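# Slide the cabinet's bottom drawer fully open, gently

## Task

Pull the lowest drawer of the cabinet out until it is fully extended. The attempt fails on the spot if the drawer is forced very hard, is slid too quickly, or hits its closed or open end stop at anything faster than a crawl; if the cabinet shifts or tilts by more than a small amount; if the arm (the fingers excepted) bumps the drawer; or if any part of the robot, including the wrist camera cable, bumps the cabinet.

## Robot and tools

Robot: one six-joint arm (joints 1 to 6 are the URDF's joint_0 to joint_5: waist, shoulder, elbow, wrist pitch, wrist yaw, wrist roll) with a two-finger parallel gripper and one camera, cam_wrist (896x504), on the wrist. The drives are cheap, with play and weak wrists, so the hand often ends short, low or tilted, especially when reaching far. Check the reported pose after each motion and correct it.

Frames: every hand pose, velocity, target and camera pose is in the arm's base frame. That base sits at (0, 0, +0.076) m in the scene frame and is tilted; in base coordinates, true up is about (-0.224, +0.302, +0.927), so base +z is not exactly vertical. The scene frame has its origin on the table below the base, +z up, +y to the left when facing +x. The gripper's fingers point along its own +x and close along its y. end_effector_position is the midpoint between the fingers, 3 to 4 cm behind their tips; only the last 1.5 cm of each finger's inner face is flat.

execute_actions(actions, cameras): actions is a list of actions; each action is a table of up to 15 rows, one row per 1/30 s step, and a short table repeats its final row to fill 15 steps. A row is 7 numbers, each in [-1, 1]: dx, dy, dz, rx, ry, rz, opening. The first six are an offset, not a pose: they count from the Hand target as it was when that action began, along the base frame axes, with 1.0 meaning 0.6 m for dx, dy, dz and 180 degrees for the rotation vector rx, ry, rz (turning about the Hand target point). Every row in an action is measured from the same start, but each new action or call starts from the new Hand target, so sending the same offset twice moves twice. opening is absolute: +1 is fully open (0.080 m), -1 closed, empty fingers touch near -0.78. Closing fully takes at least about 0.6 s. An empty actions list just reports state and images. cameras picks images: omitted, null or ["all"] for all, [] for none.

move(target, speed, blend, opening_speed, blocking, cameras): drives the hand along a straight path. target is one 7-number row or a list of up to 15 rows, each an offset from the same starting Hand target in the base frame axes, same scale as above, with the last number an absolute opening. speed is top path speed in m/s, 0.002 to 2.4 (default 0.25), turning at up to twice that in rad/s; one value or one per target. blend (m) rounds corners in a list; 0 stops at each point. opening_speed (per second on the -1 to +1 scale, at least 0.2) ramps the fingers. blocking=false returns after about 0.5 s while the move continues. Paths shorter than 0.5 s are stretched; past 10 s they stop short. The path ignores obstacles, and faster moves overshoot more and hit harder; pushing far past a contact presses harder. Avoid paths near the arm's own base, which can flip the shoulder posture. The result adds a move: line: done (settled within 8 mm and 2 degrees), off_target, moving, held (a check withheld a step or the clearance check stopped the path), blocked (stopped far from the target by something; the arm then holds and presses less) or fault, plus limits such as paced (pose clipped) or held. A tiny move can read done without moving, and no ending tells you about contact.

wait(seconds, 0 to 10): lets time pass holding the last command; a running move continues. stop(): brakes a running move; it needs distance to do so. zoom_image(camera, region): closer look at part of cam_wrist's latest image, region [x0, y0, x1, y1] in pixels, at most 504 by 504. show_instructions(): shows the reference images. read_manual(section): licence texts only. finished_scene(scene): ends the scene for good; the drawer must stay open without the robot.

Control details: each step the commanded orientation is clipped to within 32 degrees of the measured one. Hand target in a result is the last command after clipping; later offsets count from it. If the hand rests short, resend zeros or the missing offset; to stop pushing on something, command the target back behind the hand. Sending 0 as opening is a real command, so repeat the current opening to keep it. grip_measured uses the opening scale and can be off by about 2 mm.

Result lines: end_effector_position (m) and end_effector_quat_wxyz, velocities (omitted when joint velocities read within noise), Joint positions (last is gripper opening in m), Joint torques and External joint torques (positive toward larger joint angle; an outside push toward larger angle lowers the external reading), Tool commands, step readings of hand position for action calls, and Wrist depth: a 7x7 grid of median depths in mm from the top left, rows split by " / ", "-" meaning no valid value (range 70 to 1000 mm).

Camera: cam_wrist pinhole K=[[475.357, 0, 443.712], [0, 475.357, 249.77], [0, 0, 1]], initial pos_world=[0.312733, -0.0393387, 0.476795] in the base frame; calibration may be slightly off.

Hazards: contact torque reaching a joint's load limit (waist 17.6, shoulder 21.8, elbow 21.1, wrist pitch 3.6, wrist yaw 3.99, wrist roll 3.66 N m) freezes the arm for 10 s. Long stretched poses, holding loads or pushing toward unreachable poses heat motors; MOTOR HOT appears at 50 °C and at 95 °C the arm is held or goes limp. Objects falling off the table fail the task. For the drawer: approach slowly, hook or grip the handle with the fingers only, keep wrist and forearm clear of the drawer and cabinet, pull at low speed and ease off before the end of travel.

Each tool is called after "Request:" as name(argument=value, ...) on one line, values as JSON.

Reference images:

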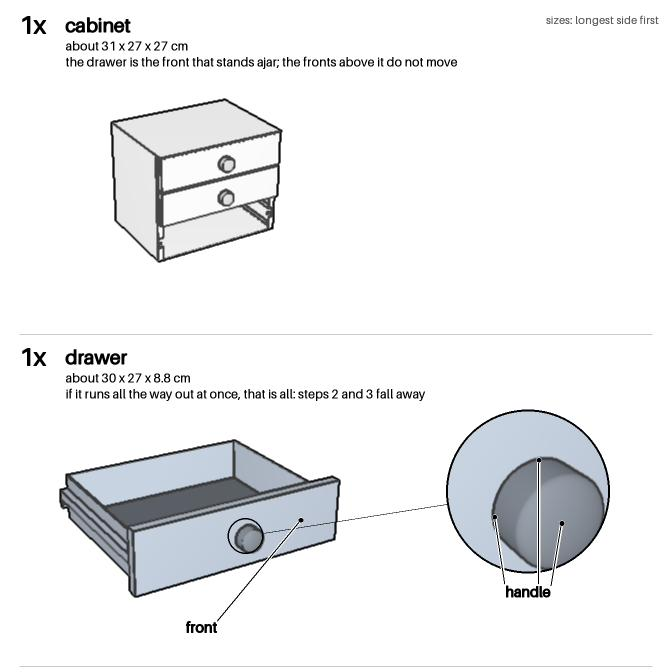

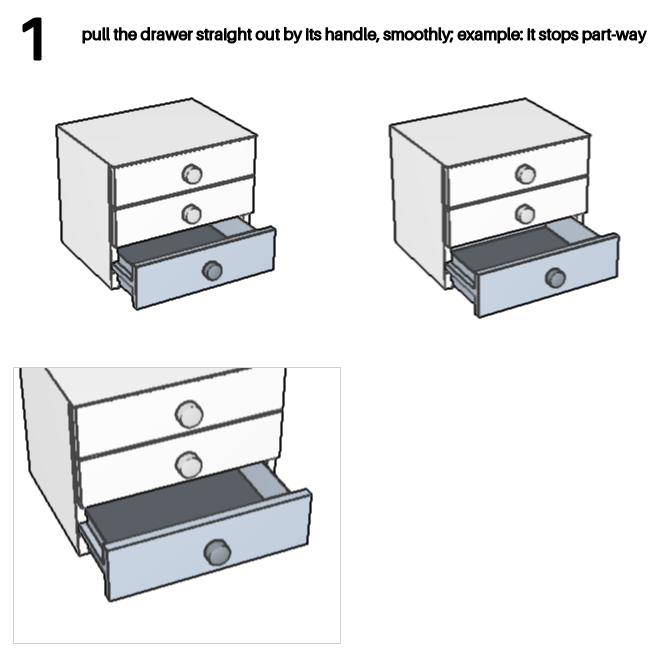

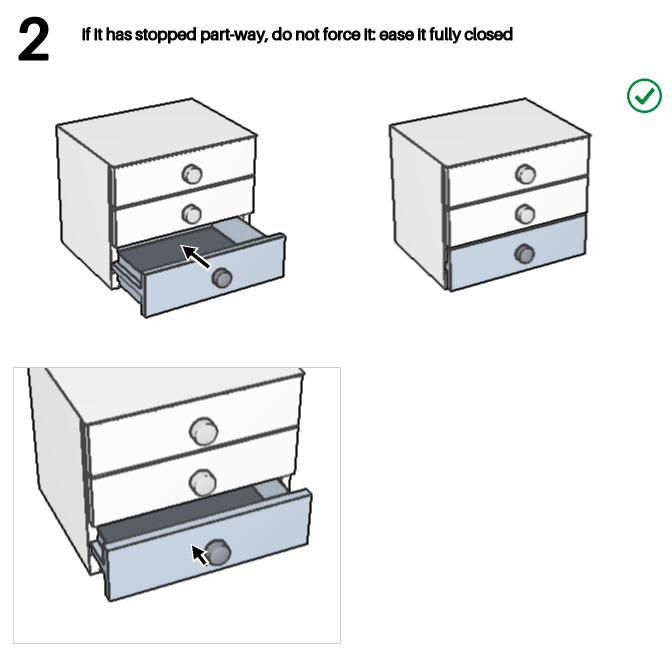

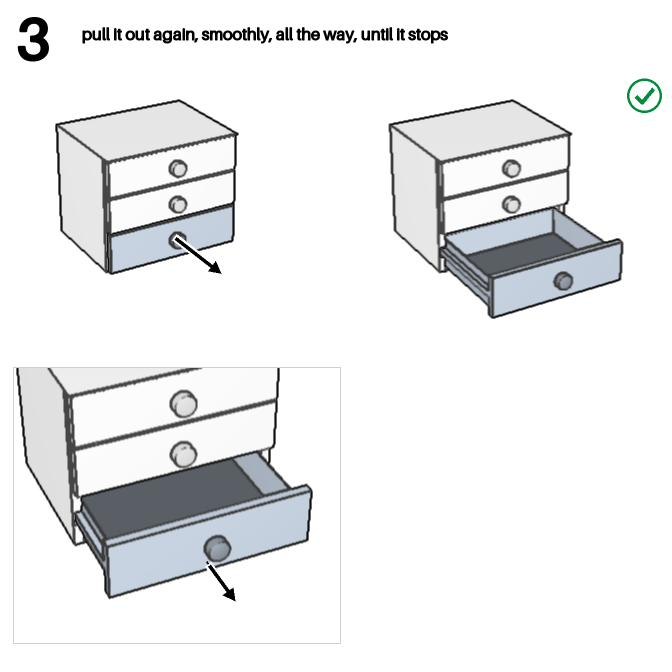

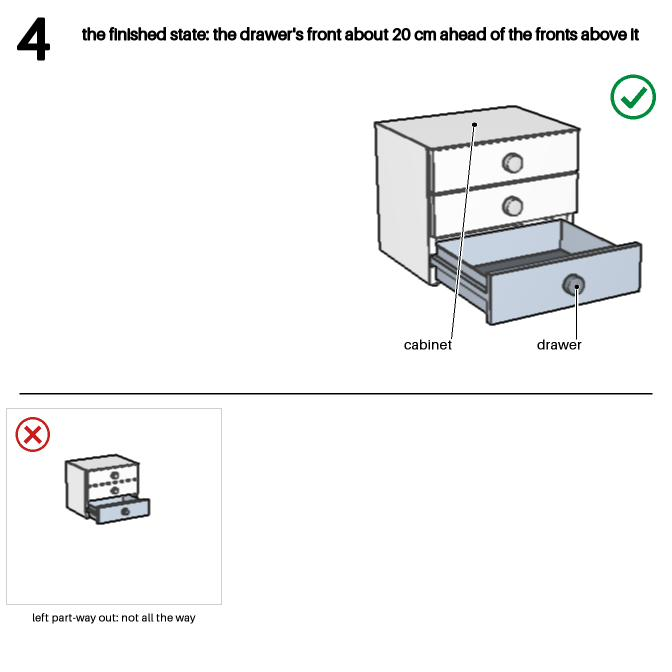

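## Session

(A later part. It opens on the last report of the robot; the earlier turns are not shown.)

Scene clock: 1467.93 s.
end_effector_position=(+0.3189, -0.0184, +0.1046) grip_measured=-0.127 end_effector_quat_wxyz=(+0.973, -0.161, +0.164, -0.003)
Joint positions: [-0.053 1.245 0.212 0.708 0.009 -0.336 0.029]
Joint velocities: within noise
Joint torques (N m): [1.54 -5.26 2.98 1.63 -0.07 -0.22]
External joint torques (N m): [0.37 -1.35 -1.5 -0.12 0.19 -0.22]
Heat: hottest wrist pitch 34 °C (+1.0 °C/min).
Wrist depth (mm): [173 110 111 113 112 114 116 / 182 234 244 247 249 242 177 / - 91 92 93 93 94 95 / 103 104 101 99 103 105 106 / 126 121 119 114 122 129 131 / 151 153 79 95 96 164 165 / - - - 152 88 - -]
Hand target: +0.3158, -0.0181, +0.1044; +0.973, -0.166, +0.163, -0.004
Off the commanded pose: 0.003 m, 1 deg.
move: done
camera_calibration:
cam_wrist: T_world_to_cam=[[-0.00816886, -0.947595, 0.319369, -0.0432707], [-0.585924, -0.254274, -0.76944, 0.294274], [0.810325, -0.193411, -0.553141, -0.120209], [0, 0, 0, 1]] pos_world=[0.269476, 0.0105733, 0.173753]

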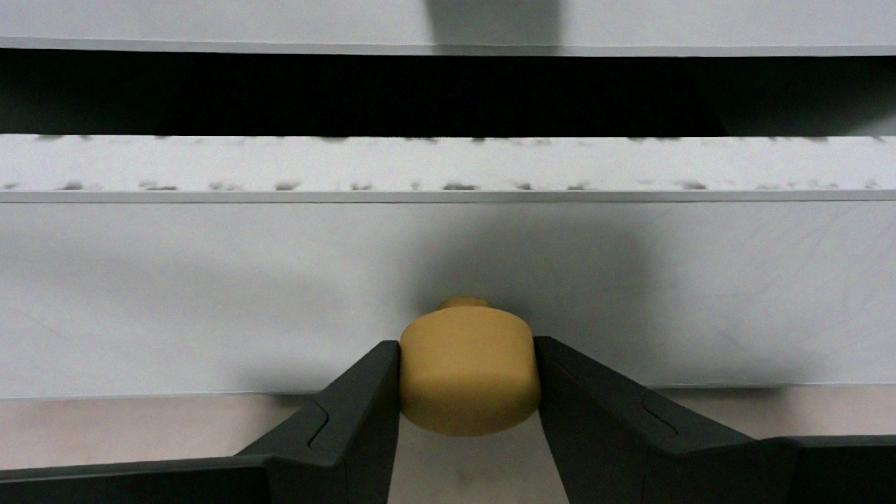

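Request:
move(target=[-0.0397, -0.00265, -0.00192, -0.00129, 0.02625, -0.00901, -0.15], speed=0.03)

Scene clock: 1486.57 s.
end_effector_position=(+0.2945, -0.0198, +0.1037) grip_measured=-0.127 end_effector_quat_wxyz=(+0.965, -0.162, +0.207, -0.010)
Joint positions: [-0.043 1.036 0.205 0.425 0.047 -0.333 0.029]
Joint velocities: within noise
Joint torques (N m): [1.31 -4.61 3.85 1.53 -0.03 -0.02]
External joint torques (N m): [0.37 -1.46 -1.37 -0.14 0.21 -0.02]
Heat: hottest wrist pitch 33 °C (-1.0 °C/min).
Wrist depth (mm): [181 245 256 259 263 251 178 / 181 218 222 225 227 228 177 / - 86 87 88 91 92 91 / 101 102 98 95 100 98 102 / 128 123 124 113 122 130 132 / 158 161 79 95 96 169 168 / - - - 153 88 - -]
Hand target: +0.2920, -0.0196, +0.1032; +0.965, -0.165, +0.205, -0.011
Off the commanded pose: 0.003 m, 0 deg.
move: done
camera_calibration:
cam_wrist: T_world_to_cam=[[-0.00641717, -0.94519, 0.326459, -0.0457254], [-0.654557, -0.242838, -0.71595, 0.293835], [0.755985, -0.218281, -0.617123, -0.0791201], [0, 0, 0, 1]] pos_world=[0.251852, 0.0108647, 0.176472]

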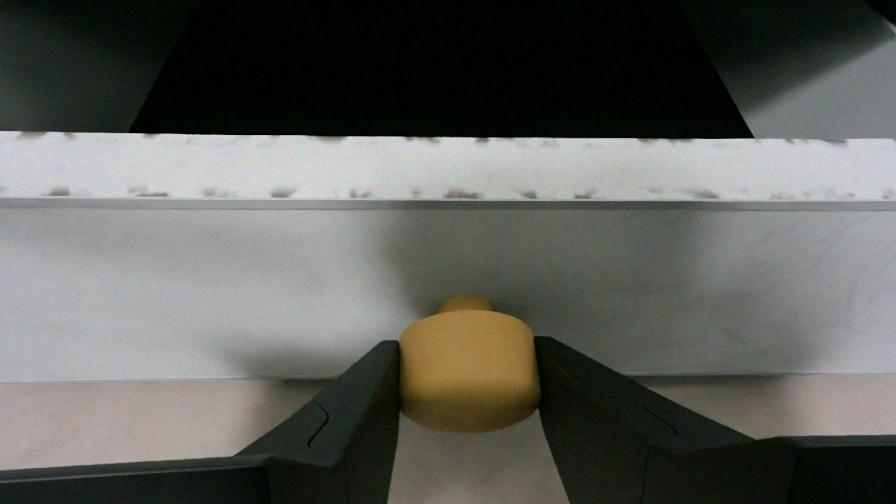

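Request:
move(target=[-0.03938, -0.00252, -0.00184, -0.00129, 0.02626, -0.00897, -0.15], speed=0.018)

Scene clock: 1508.13 s.
end_effector_position=(+0.2687, -0.0212, +0.1012) grip_measured=-0.127 end_effector_quat_wxyz=(+0.955, -0.165, +0.247, -0.017)
Joint positions: [-0.03 0.842 0.205 0.15 0.087 -0.328 0.029]
Joint velocities: within noise
Joint torques (N m): [1.11 -3.09 5.92 0.93 -0.01 0.18]
External joint torques (N m): [0.38 -0.68 0.04 -0.68 0.22 0.17]
Heat: hottest wrist pitch 34 °C (+0.0 °C/min).
Wrist depth (mm): [181 222 229 233 236 234 178 / 181 202 204 208 212 214 178 / - 84 84 86 87 89 90 / - 99 95 96 97 97 98 / 133 126 127 112 122 142 134 / 159 162 79 96 96 172 171 / - - - 154 88 - -]
Hand target: +0.2684, -0.0211, +0.1022; +0.955, -0.165, +0.247, -0.018
Off the commanded pose: 0.001 m, 0 deg.
move: done
camera_calibration:
cam_wrist: T_world_to_cam=[[-0.00341298, -0.941724, 0.33637, -0.0480757], [-0.715661, -0.232636, -0.658566, 0.285624], [0.698439, -0.242974, -0.673161, -0.0408264], [0, 0, 0, 1]] pos_world=[0.232761, 0.0112529, 0.176791]

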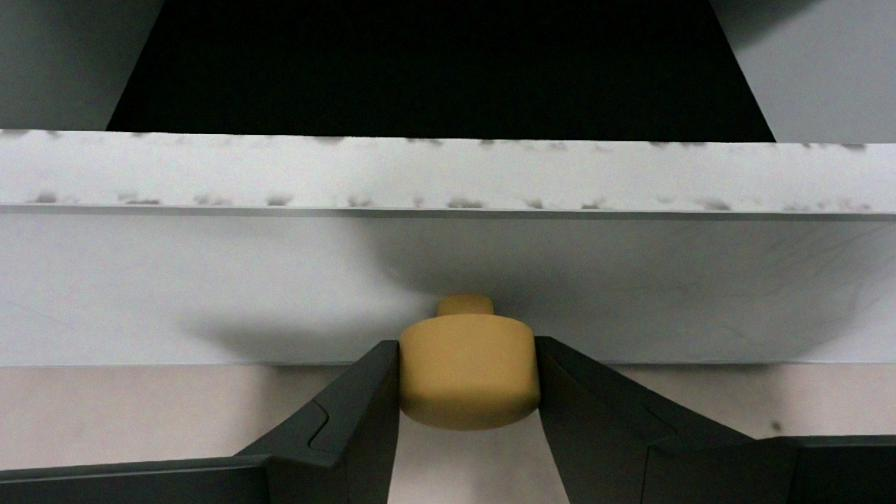

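Request:
move(target=[-0.0393, -0.00267, -0.0036, -0.00118, 0.02362, -0.0081, -0.15], speed=0.025)

Scene clock: 1557.23 s.
end_effector_position=(+0.2452, -0.0229, +0.0990) grip_measured=-0.127 end_effector_quat_wxyz=(+0.944, -0.165, +0.284, -0.024)
Joint positions: [-0.018 0.688 0.222 -0.095 0.124 -0.314 0.029]
Joint velocities: within noise
Joint torques (N m): [0.89 -2.41 6.45 0.76 0.01 0.2]
External joint torques (N m): [0.36 -0.65 0.27 -0.74 0.2 0.19]
Heat: hottest wrist pitch 31 °C (-3.0 °C/min).
Wrist depth (mm): [181 207 210 213 218 219 178 / 181 190 193 195 198 201 178 / - 81 82 84 83 83 87 / - 95 91 91 92 93 94 / 139 130 131 111 123 136 136 / 160 161 79 96 95 171 171 / - - - 155 88 - -]
Hand target: +0.2448, -0.0227, +0.1000; +0.944, -0.164, +0.284, -0.024
Off the commanded pose: 0.001 m, 0 deg.
move: done
camera_calibration:
cam_wrist: T_world_to_cam=[[-0.00317533, -0.939993, 0.341179, -0.049556], [-0.767733, -0.216325, -0.60315, 0.274687], [0.640762, -0.26385, -0.720977, -0.00791069], [0, 0, 0, 1]] pos_world=[0.215798, 0.0107522, 0.176881]

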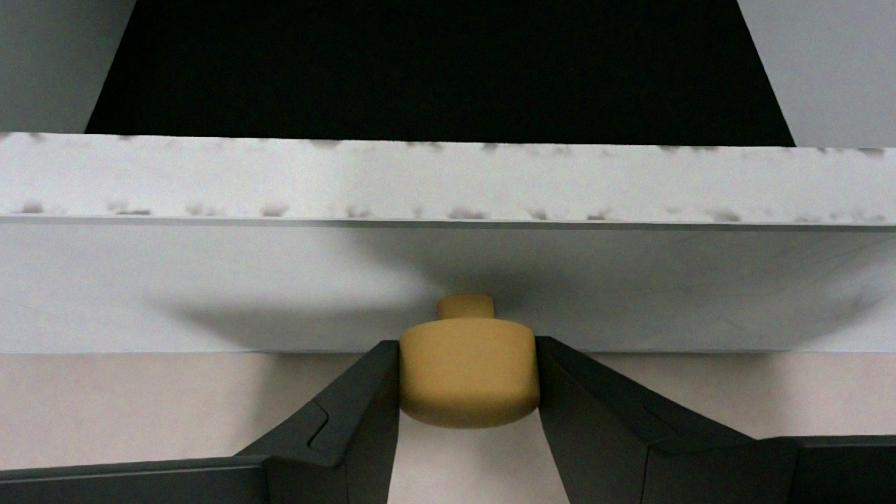

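Request:
move(target=[-0.039, -0.00274, -0.00345, -0.0012, 0.02363, -0.00808, -0.15], speed=0.025)

Scene clock: 1579.53 s.
end_effector_position=(+0.2221, -0.0243, +0.0968) grip_measured=-0.127 end_effector_quat_wxyz=(+0.933, -0.164, +0.320, -0.030)
Joint positions: [-0.002 0.563 0.248 -0.322 0.159 -0.296 0.029]
Joint velocities: within noise
Joint torques (N m): [0.73 -1.86 6.81 0.6 0.04 0.21]
External joint torques (N m): [0.36 -0.57 0.29 -0.86 0.21 0.2]
Heat: hottest wrist pitch 30 °C (-3.0 °C/min).
Wrist depth (mm): [181 191 196 198 201 204 178 / 173 180 182 185 188 190 178 / - 79 81 81 81 82 85 / - 84 85 86 86 87 87 / 135 136 138 111 125 142 142 / 159 161 79 96 96 170 172 / - - - 157 88 - -]
Hand target: +0.2214, -0.0243, +0.0979; +0.932, -0.163, +0.321, -0.031
Off the commanded pose: 0.001 m, 0 deg.
move: done
camera_calibration:
cam_wrist: T_world_to_cam=[[-0.000756299, -0.93853, 0.345198, -0.0511509], [-0.814867, -0.199515, -0.544229, 0.260377], [0.579647, -0.281702, -0.764626, 0.0223805], [0, 0, 0, 1]] pos_world=[0.199161, 0.0102469, 0.176474]

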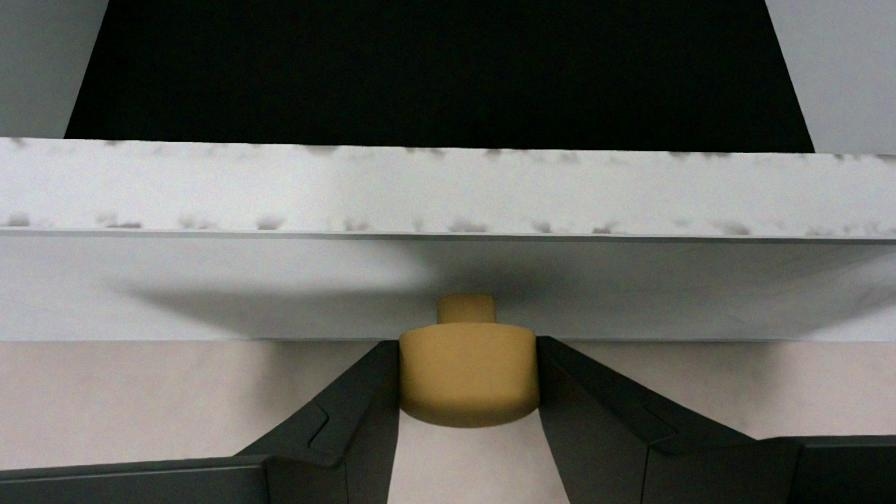

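Request:
move(target=[-0.03875, -0.00267, -0.00367, -0.00117, 0.02362, -0.00809, -0.15], speed=0.02)

Scene clock: 1596.17 s.
end_effector_position=(+0.1990, -0.0259, +0.0943) grip_measured=-0.127 end_effector_quat_wxyz=(+0.919, -0.162, +0.357, -0.036)
Joint positions: [0.017 0.467 0.28 -0.53 0.196 -0.27 0.029]
Joint velocities: within noise
Joint torques (N m): [0.55 -1.41 7.04 0.45 0.07 0.21]
External joint torques (N m): [0.29 -0.59 0.54 -0.88 0.23 0.21]
Heat: hottest elbow 30 °C (+3.0 °C/min).
Wrist depth (mm): [174 179 182 185 188 190 179 / 167 170 172 175 178 181 178 / - 77 - 169 79 80 83 / - 75 85 76 77 78 80 / 163 150 151 109 129 155 155 / 160 161 79 96 96 171 172 / - - - 158 88 - -]
Hand target: +0.1981, -0.0260, +0.0958; +0.919, -0.162, +0.358, -0.037
Off the commanded pose: 0.002 m, 0 deg.
move: done
camera_calibration:
cam_wrist: T_world_to_cam=[[0.000869256, -0.937298, 0.348529, -0.0523895], [-0.857858, -0.179803, -0.481404, 0.243018], [0.513885, -0.29857, -0.804225, 0.0497658], [0, 0, 0, 1]] pos_world=[0.182947, 0.00944933, 0.175272]

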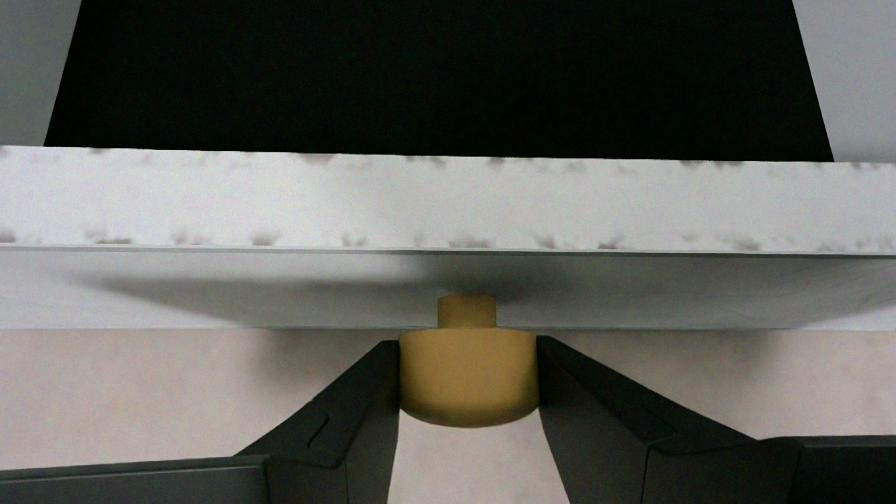

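Request:
move(target=[-0.02775, -0.00195, -0.0035, -0.00085, 0.0168, -0.00576, -0.15], speed=0.01)

Scene clock: 1612.03 s.
end_effector_position=(+0.1824, -0.0269, +0.0920) grip_measured=-0.127 end_effector_quat_wxyz=(+0.909, -0.161, +0.383, -0.040)
Joint positions: [0.034 0.411 0.302 -0.666 0.222 -0.245 0.029]
Joint velocities: within noise
Joint torques (N m): [0.45 -1.09 7.09 0.35 0.09 0.22]
External joint torques (N m): [0.3 -0.58 0.62 -0.91 0.22 0.22]
Heat: hottest elbow 30 °C (+3.0 °C/min).
Wrist depth (mm): [168 171 174 175 179 182 179 / 163 164 166 169 172 174 173 / - 75 - 164 78 79 163 / - 73 91 76 76 77 77 / 164 164 166 107 135 174 176 / 160 161 79 96 96 171 172 / - - - 159 88 - -]
Hand target: +0.1815, -0.0271, +0.0937; +0.909, -0.161, +0.383, -0.042
Off the commanded pose: 0.002 m, 0 deg.
move: done
camera_calibration:
cam_wrist: T_world_to_cam=[[0.00231202, -0.936846, 0.349735, -0.0528394], [-0.885388, -0.164492, -0.434777, 0.228634], [0.464847, -0.308646, -0.829852, 0.0671195], [0, 0, 0, 1]] pos_world=[0.171352, 0.00882225, 0.173584]

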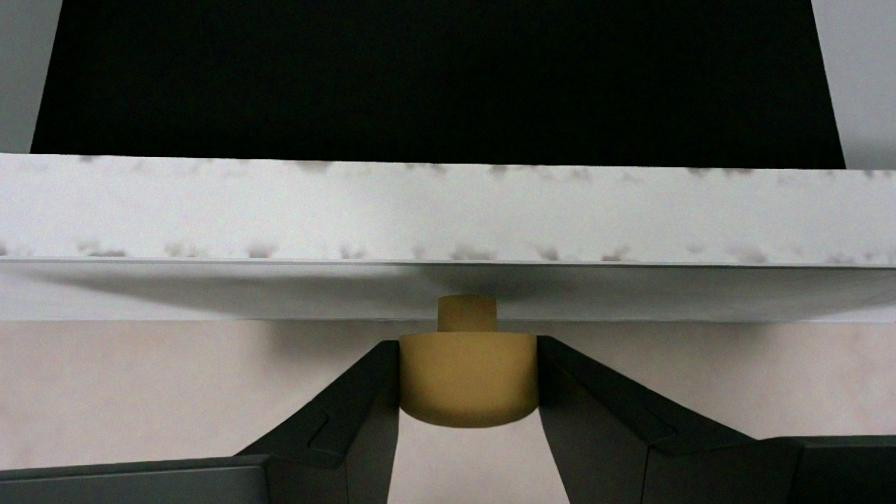

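Request:
move(target=[-0.01312, -0.00117, -0.00225, 0, 0, 0, -0.15], speed=0.008)

Scene clock: 1625.00 s.
end_effector_position=(+0.1755, -0.0273, +0.0922) grip_measured=-0.129 end_effector_quat_wxyz=(+0.909, -0.161, +0.383, -0.041)
Joint positions: [0.033 0.362 0.302 -0.715 0.222 -0.245 0.029]
Joint velocities: within noise
Joint torques (N m): [-0.12 -1.89 6.41 0.18 -0.07 0.1]
External joint torques (N m): [-0.22 -1.56 -0.11 -1.09 0.06 0.1]
Heat: hottest elbow 30 °C (+2.0 °C/min).
Wrist depth (mm): [167 170 173 175 179 182 178 / 162 164 166 169 172 174 173 / - 74 - 164 78 79 163 / - 73 78 75 76 77 77 / 163 165 166 108 136 174 176 / 160 162 79 96 96 171 172 / - - - 160 88 - -]
Hand target: +0.1736, -0.0279, +0.0923; +0.909, -0.160, +0.383, -0.042
Off the commanded pose: 0.002 m, 0 deg.
move: done
camera_calibration:
cam_wrist: T_world_to_cam=[[0.00171766, -0.936823, 0.349801, -0.0531798], [-0.885646, -0.163859, -0.434491, 0.222622], [0.464359, -0.309053, -0.829974, 0.0704303], [0, 0, 0, 1]] pos_world=[0.164551, 0.00842525, 0.173785]

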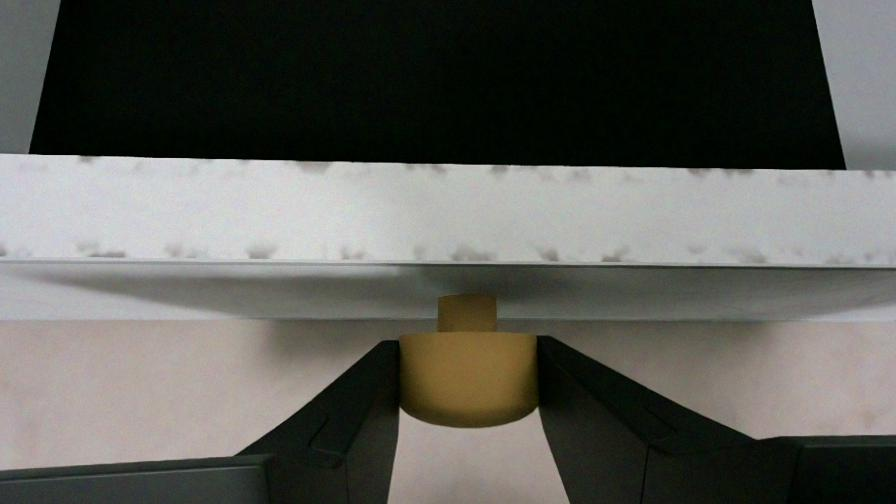

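Request:
move(target=[-0.00985, -0.00088, -0.0012, 0, 0, 0, -0.15], speed=0.008)

Scene clock: 1630.67 s.
end_effector_position=(+0.1727, -0.0274, +0.0932) grip_measured=-0.133 end_effector_quat_wxyz=(+0.912, -0.158, +0.375, -0.041)
Joint positions: [0.028 0.322 0.297 -0.734 0.216 -0.245 0.029]
Joint velocities: within noise
Joint torques (N m): [-0.27 -2.08 6.7 -0.72 -0.19 -0.03]
External joint torques (N m): [-0.32 -1.89 0.22 -1.98 -0.06 -0.03]
Heat: hottest elbow 30 °C (+2.0 °C/min).
Wrist depth (mm): [171 174 177 180 183 185 178 / 165 167 169 173 175 177 177 / - 77 - 167 79 81 83 / - 75 87 77 78 79 81 / 166 167 169 111 147 175 178 / 162 163 79 98 95 172 174 / - - - 161 88 - -]
Hand target: +0.1677, -0.0284, +0.0915; +0.909, -0.160, +0.383, -0.042
Off the commanded pose: 0.005 m, 1 deg.
move: done
camera_calibration:
cam_wrist: T_world_to_cam=[[-0.00440558, -0.938481, 0.345304, -0.0521268], [-0.878582, -0.161278, -0.449537, 0.220841], [0.477571, -0.305358, -0.823821, 0.0698453], [0, 0, 0, 1]] pos_world=[0.160442, 0.00802473, 0.174816]

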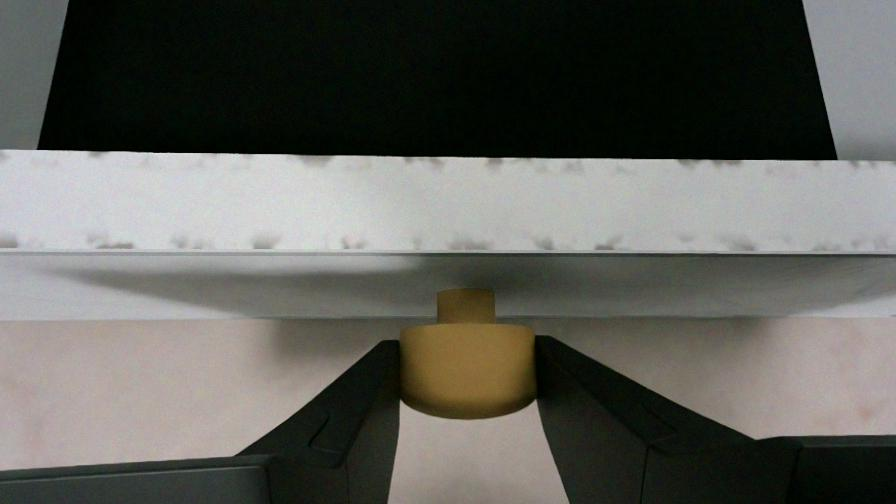

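Request:
move(target=[-0.00492, -0.00044, -0.00075, 0, 0, 0, -0.15], speed=0.008)

Scene clock: 1643.93 s.
end_effector_position=(+0.1699, -0.0277, +0.0938) grip_measured=-0.134 end_effector_quat_wxyz=(+0.913, -0.157, +0.373, -0.042)
Joint positions: [0.025 0.297 0.297 -0.754 0.214 -0.245 0.029]
Joint velocities: within noise
Joint torques (N m): [-0.34 -1.68 6.57 -0.73 -0.2 -0.09]
External joint torques (N m): [-0.35 -1.57 0 -2.04 -0.08 -0.1]
Heat: hottest elbow 30 °C (+1.0 °C/min).
Wrist depth (mm): [173 177 180 183 185 188 177 / 167 170 172 174 177 180 177 / - 79 81 81 81 82 85 / - 77 96 97 80 87 89 / 167 169 171 111 160 177 180 / 163 164 79 103 95 174 175 / - - - 162 88 - -]
Hand target: +0.1647, -0.0286, +0.0911; +0.909, -0.160, +0.383, -0.042
Off the commanded pose: 0.006 m, 1 deg.
move: done
camera_calibration:
cam_wrist: T_world_to_cam=[[-0.00755445, -0.938882, 0.344155, -0.0519762], [-0.876665, -0.159344, -0.453947, 0.218723], [0.481042, -0.305138, -0.821882, 0.0707147], [0, 0, 0, 1]] pos_world=[0.157337, 0.00763042, 0.175296]

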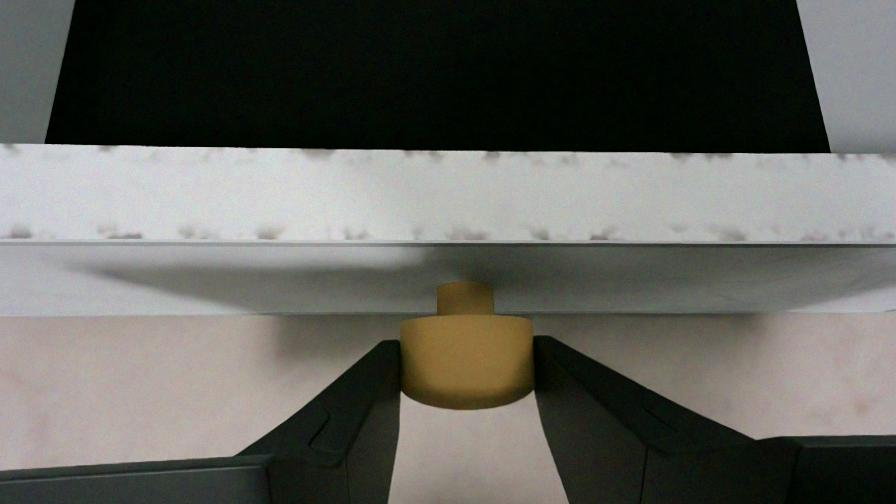

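Request:
move(target=[0.00617, 0.00133, 0.00283, 0.00026, -0.00525, 0.00179, -0.15], speed=0.01)

Scene clock: 1664.97 s.
end_effector_position=(+0.1702, -0.0274, +0.0940) grip_measured=-0.134 end_effector_quat_wxyz=(+0.914, -0.157, +0.373, -0.041)
Joint positions: [0.025 0.297 0.297 -0.752 0.213 -0.247 0.029]
Joint velocities: within noise
Joint torques (N m): [-0.16 -1.23 6.21 0.47 -0.22 -0.17]
External joint torques (N m): [-0.18 -1.11 -0.34 -0.84 -0.09 -0.17]
Heat: hottest elbow 30 °C (+0.0 °C/min).
Wrist depth (mm): [174 177 181 183 185 187 177 / 167 170 171 175 177 180 177 / - 79 81 81 81 82 84 / - 77 95 96 80 87 89 / 168 169 170 111 160 178 179 / 163 165 78 100 95 173 175 / - - - 162 88 - -]
Hand target: +0.1684, -0.0278, +0.0928; +0.912, -0.161, +0.375, -0.040
Off the commanded pose: 0.002 m, 1 deg.
move: done
camera_calibration:
cam_wrist: T_world_to_cam=[[-0.00593984, -0.938878, 0.344198, -0.0521247], [-0.875747, -0.161278, -0.455034, 0.218993], [0.482733, -0.304133, -0.821262, 0.0705017], [0, 0, 0, 1]] pos_world=[0.157439, 0.00782182, 0.175491]

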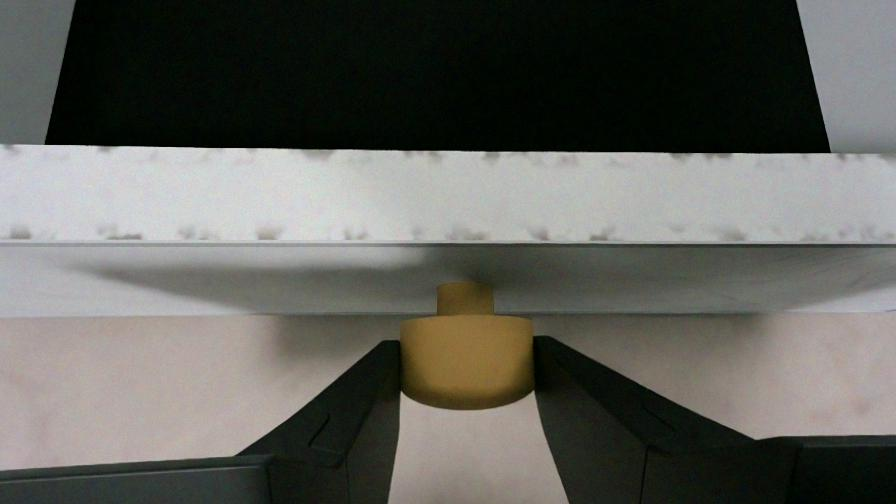

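Request:
move(target=[[0, 0, 0, 0, 0, 0, 0.6], [-0.0333, 0.0083, 0.1, 0, 0, 0, 0.6]], speed=[0.02, 0.06])

Scene clock: 1693.90 s.
end_effector_position=(+0.1479, -0.0233, +0.1481) grip_measured=+0.597 end_effector_quat_wxyz=(+0.909, -0.166, +0.381, -0.038)
Joint positions: [0.148 0.315 0.54 -1.017 0.303 -0.175 0.062]
Joint velocities: within noise
Joint torques (N m): [0.32 -0.07 7.56 1.23 0.03 0.3]
External joint torques (N m): [0.45 -0.27 1.35 -0.03 0.12 0.29]
Heat: hottest elbow 30 °C (+0.0 °C/min).
Wrist depth (mm): [196 244 249 254 259 242 291 / 196 234 238 243 247 240 265 / 196 225 228 233 236 236 265 / 136 137 139 140 143 146 147 / 224 226 229 172 217 238 230 / 218 220 222 225 225 90 229 / - - 214 218 220 77 -]
Hand target: +0.1484, -0.0228, +0.1528; +0.912, -0.161, +0.375, -0.040
Off the commanded pose: 0.005 m, 1 deg.
move: done
camera_calibration:
cam_wrist: T_world_to_cam=[[0.00977619, -0.933632, 0.358101, -0.0712524], [-0.88301, -0.176117, -0.43506, 0.222509], [0.469253, -0.311954, -0.826127, 0.129599], [0, 0, 0, 1]] pos_world=[0.13636, 0.0130929, 0.229385]

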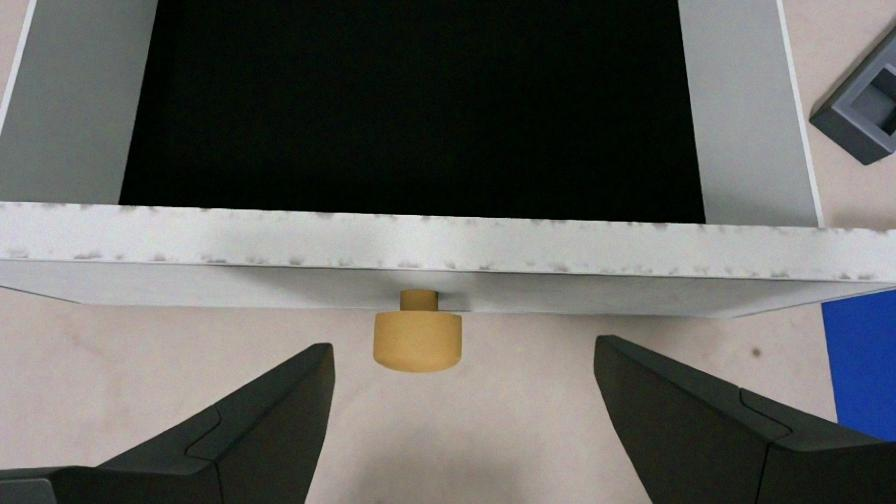

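Request:
move(target=[0.0527, 0.0, 0.162, 0.00531, -0.105, 0.03596, 0.6], speed=0.1)

Scene clock: 1725.00 s.
end_effector_position=(+0.1789, -0.0239, +0.2425) grip_measured=+0.597 end_effector_quat_wxyz=(+0.961, -0.162, +0.223, -0.014)
Joint positions: [-0.2 0.358 0.702 -0.784 -0.08 -0.397 0.062]
Joint velocities: within noise
Joint torques (N m): [-0.33 -0.76 8 2.46 -0.57 -0.26]
External joint torques (N m): [-0.3 -0.05 1.22 0.81 -0.3 -0.26]
Heat: hottest elbow 32 °C (+2.0 °C/min).
Wrist depth (mm): [222 224 221 222 224 529 553 / 262 254 249 258 260 486 462 / 413 340 357 361 361 439 439 / 375 340 354 359 362 393 389 / 329 316 324 326 328 349 356 / 270 287 292 298 290 91 330 / - - 270 276 278 77 -]
Hand target: +0.1800, -0.0228, +0.2501; +0.963, -0.165, +0.211, -0.012
Off the commanded pose: 0.008 m, 1 deg.
move: done
camera_calibration:
cam_wrist: T_world_to_cam=[[-0.0089111, -0.944241, 0.329134, -0.0957409], [-0.680541, -0.235434, -0.693855, 0.315995], [0.732656, -0.230172, -0.640497, 0.102624], [0, 0, 0, 1]] pos_world=[0.139006, 0.00761482, 0.316497]

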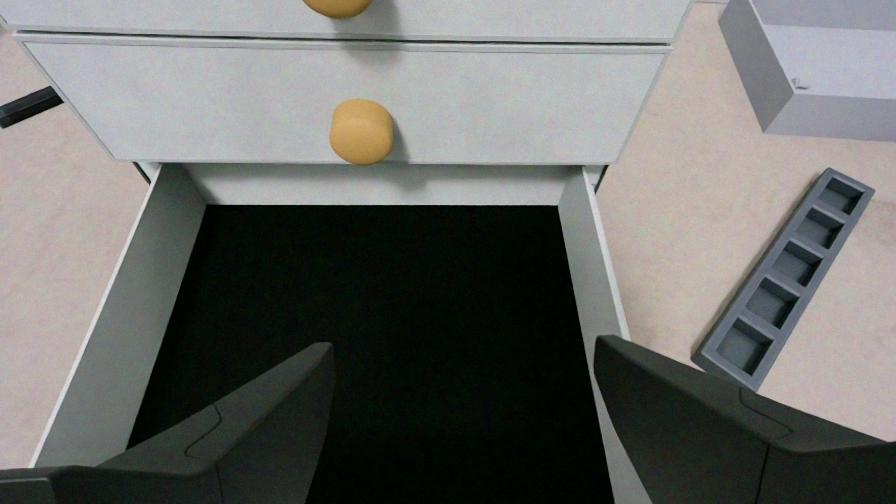

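Request:
move(target=[-0.05, -0.06, 0.01, -0.00517, 0.105, -0.03587, 0.6], speed=0.12)

Scene clock: 1967.53 s.
end_effector_position=(+0.1488, -0.0595, +0.2516) grip_measured=+0.597 end_effector_quat_wxyz=(+0.910, -0.158, +0.381, -0.043)
Joint positions: [-0.605 0.592 0.991 -1.174 -0.24 -0.681 0.062]
Joint velocities: within noise
Joint torques (N m): [-0.19 -1.65 7.64 1.03 -0.62 -0.27]
External joint torques (N m): [-0.28 0.26 1.32 -0.04 -0.31 -0.27]
Heat: hottest wrist pitch 43 °C (+0.0 °C/min).
Wrist depth (mm): [296 339 340 344 375 382 379 / 295 326 330 334 357 363 369 / 280 314 318 319 342 346 356 / 295 302 305 309 330 337 341 / 228 251 286 297 221 319 320 / 298 302 300 307 304 91 315 / - - 292 296 298 77 -]
Hand target: +0.1500, -0.0589, +0.2560; +0.912, -0.161, +0.375, -0.040
Off the commanded pose: 0.005 m, 1 deg.
move: done
camera_calibration:
cam_wrist: T_world_to_cam=[[-0.00566135, -0.937754, 0.347254, -0.137315], [-0.88453, -0.157285, -0.439167, 0.264355], [0.466448, -0.309643, -0.828581, 0.204547], [0, 0, 0, 1]] pos_world=[0.137642, -0.0238522, 0.333263]

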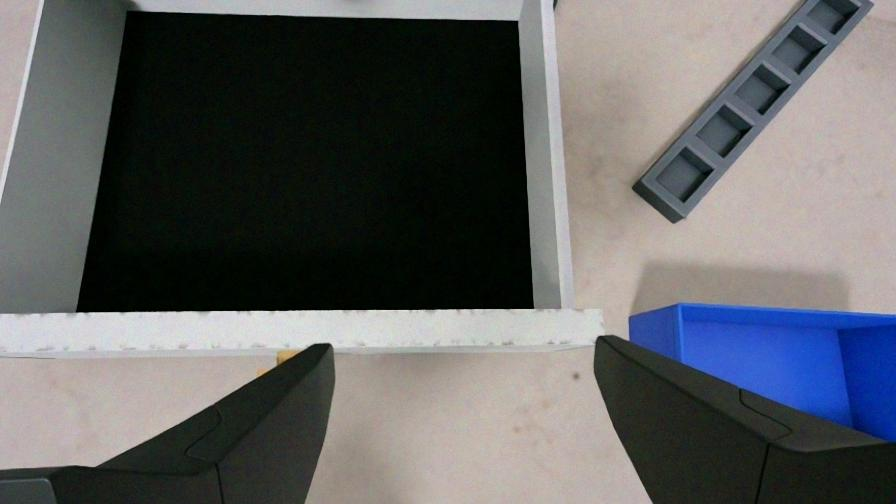

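Request:
zoom_image(camera="cam_wrist", region=[300, 0, 620, 180])

Scaled by 1.575 from the camera's 896x504 image, which has a finer 1280x720 frame.

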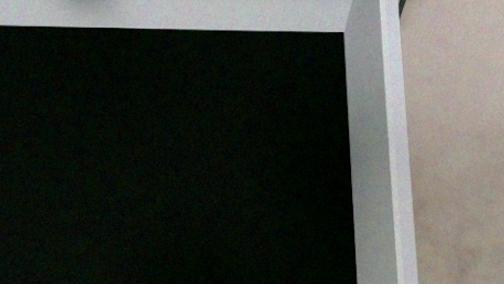

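Request:
finished_scene(scene=1)

The scene is finished: the task was done.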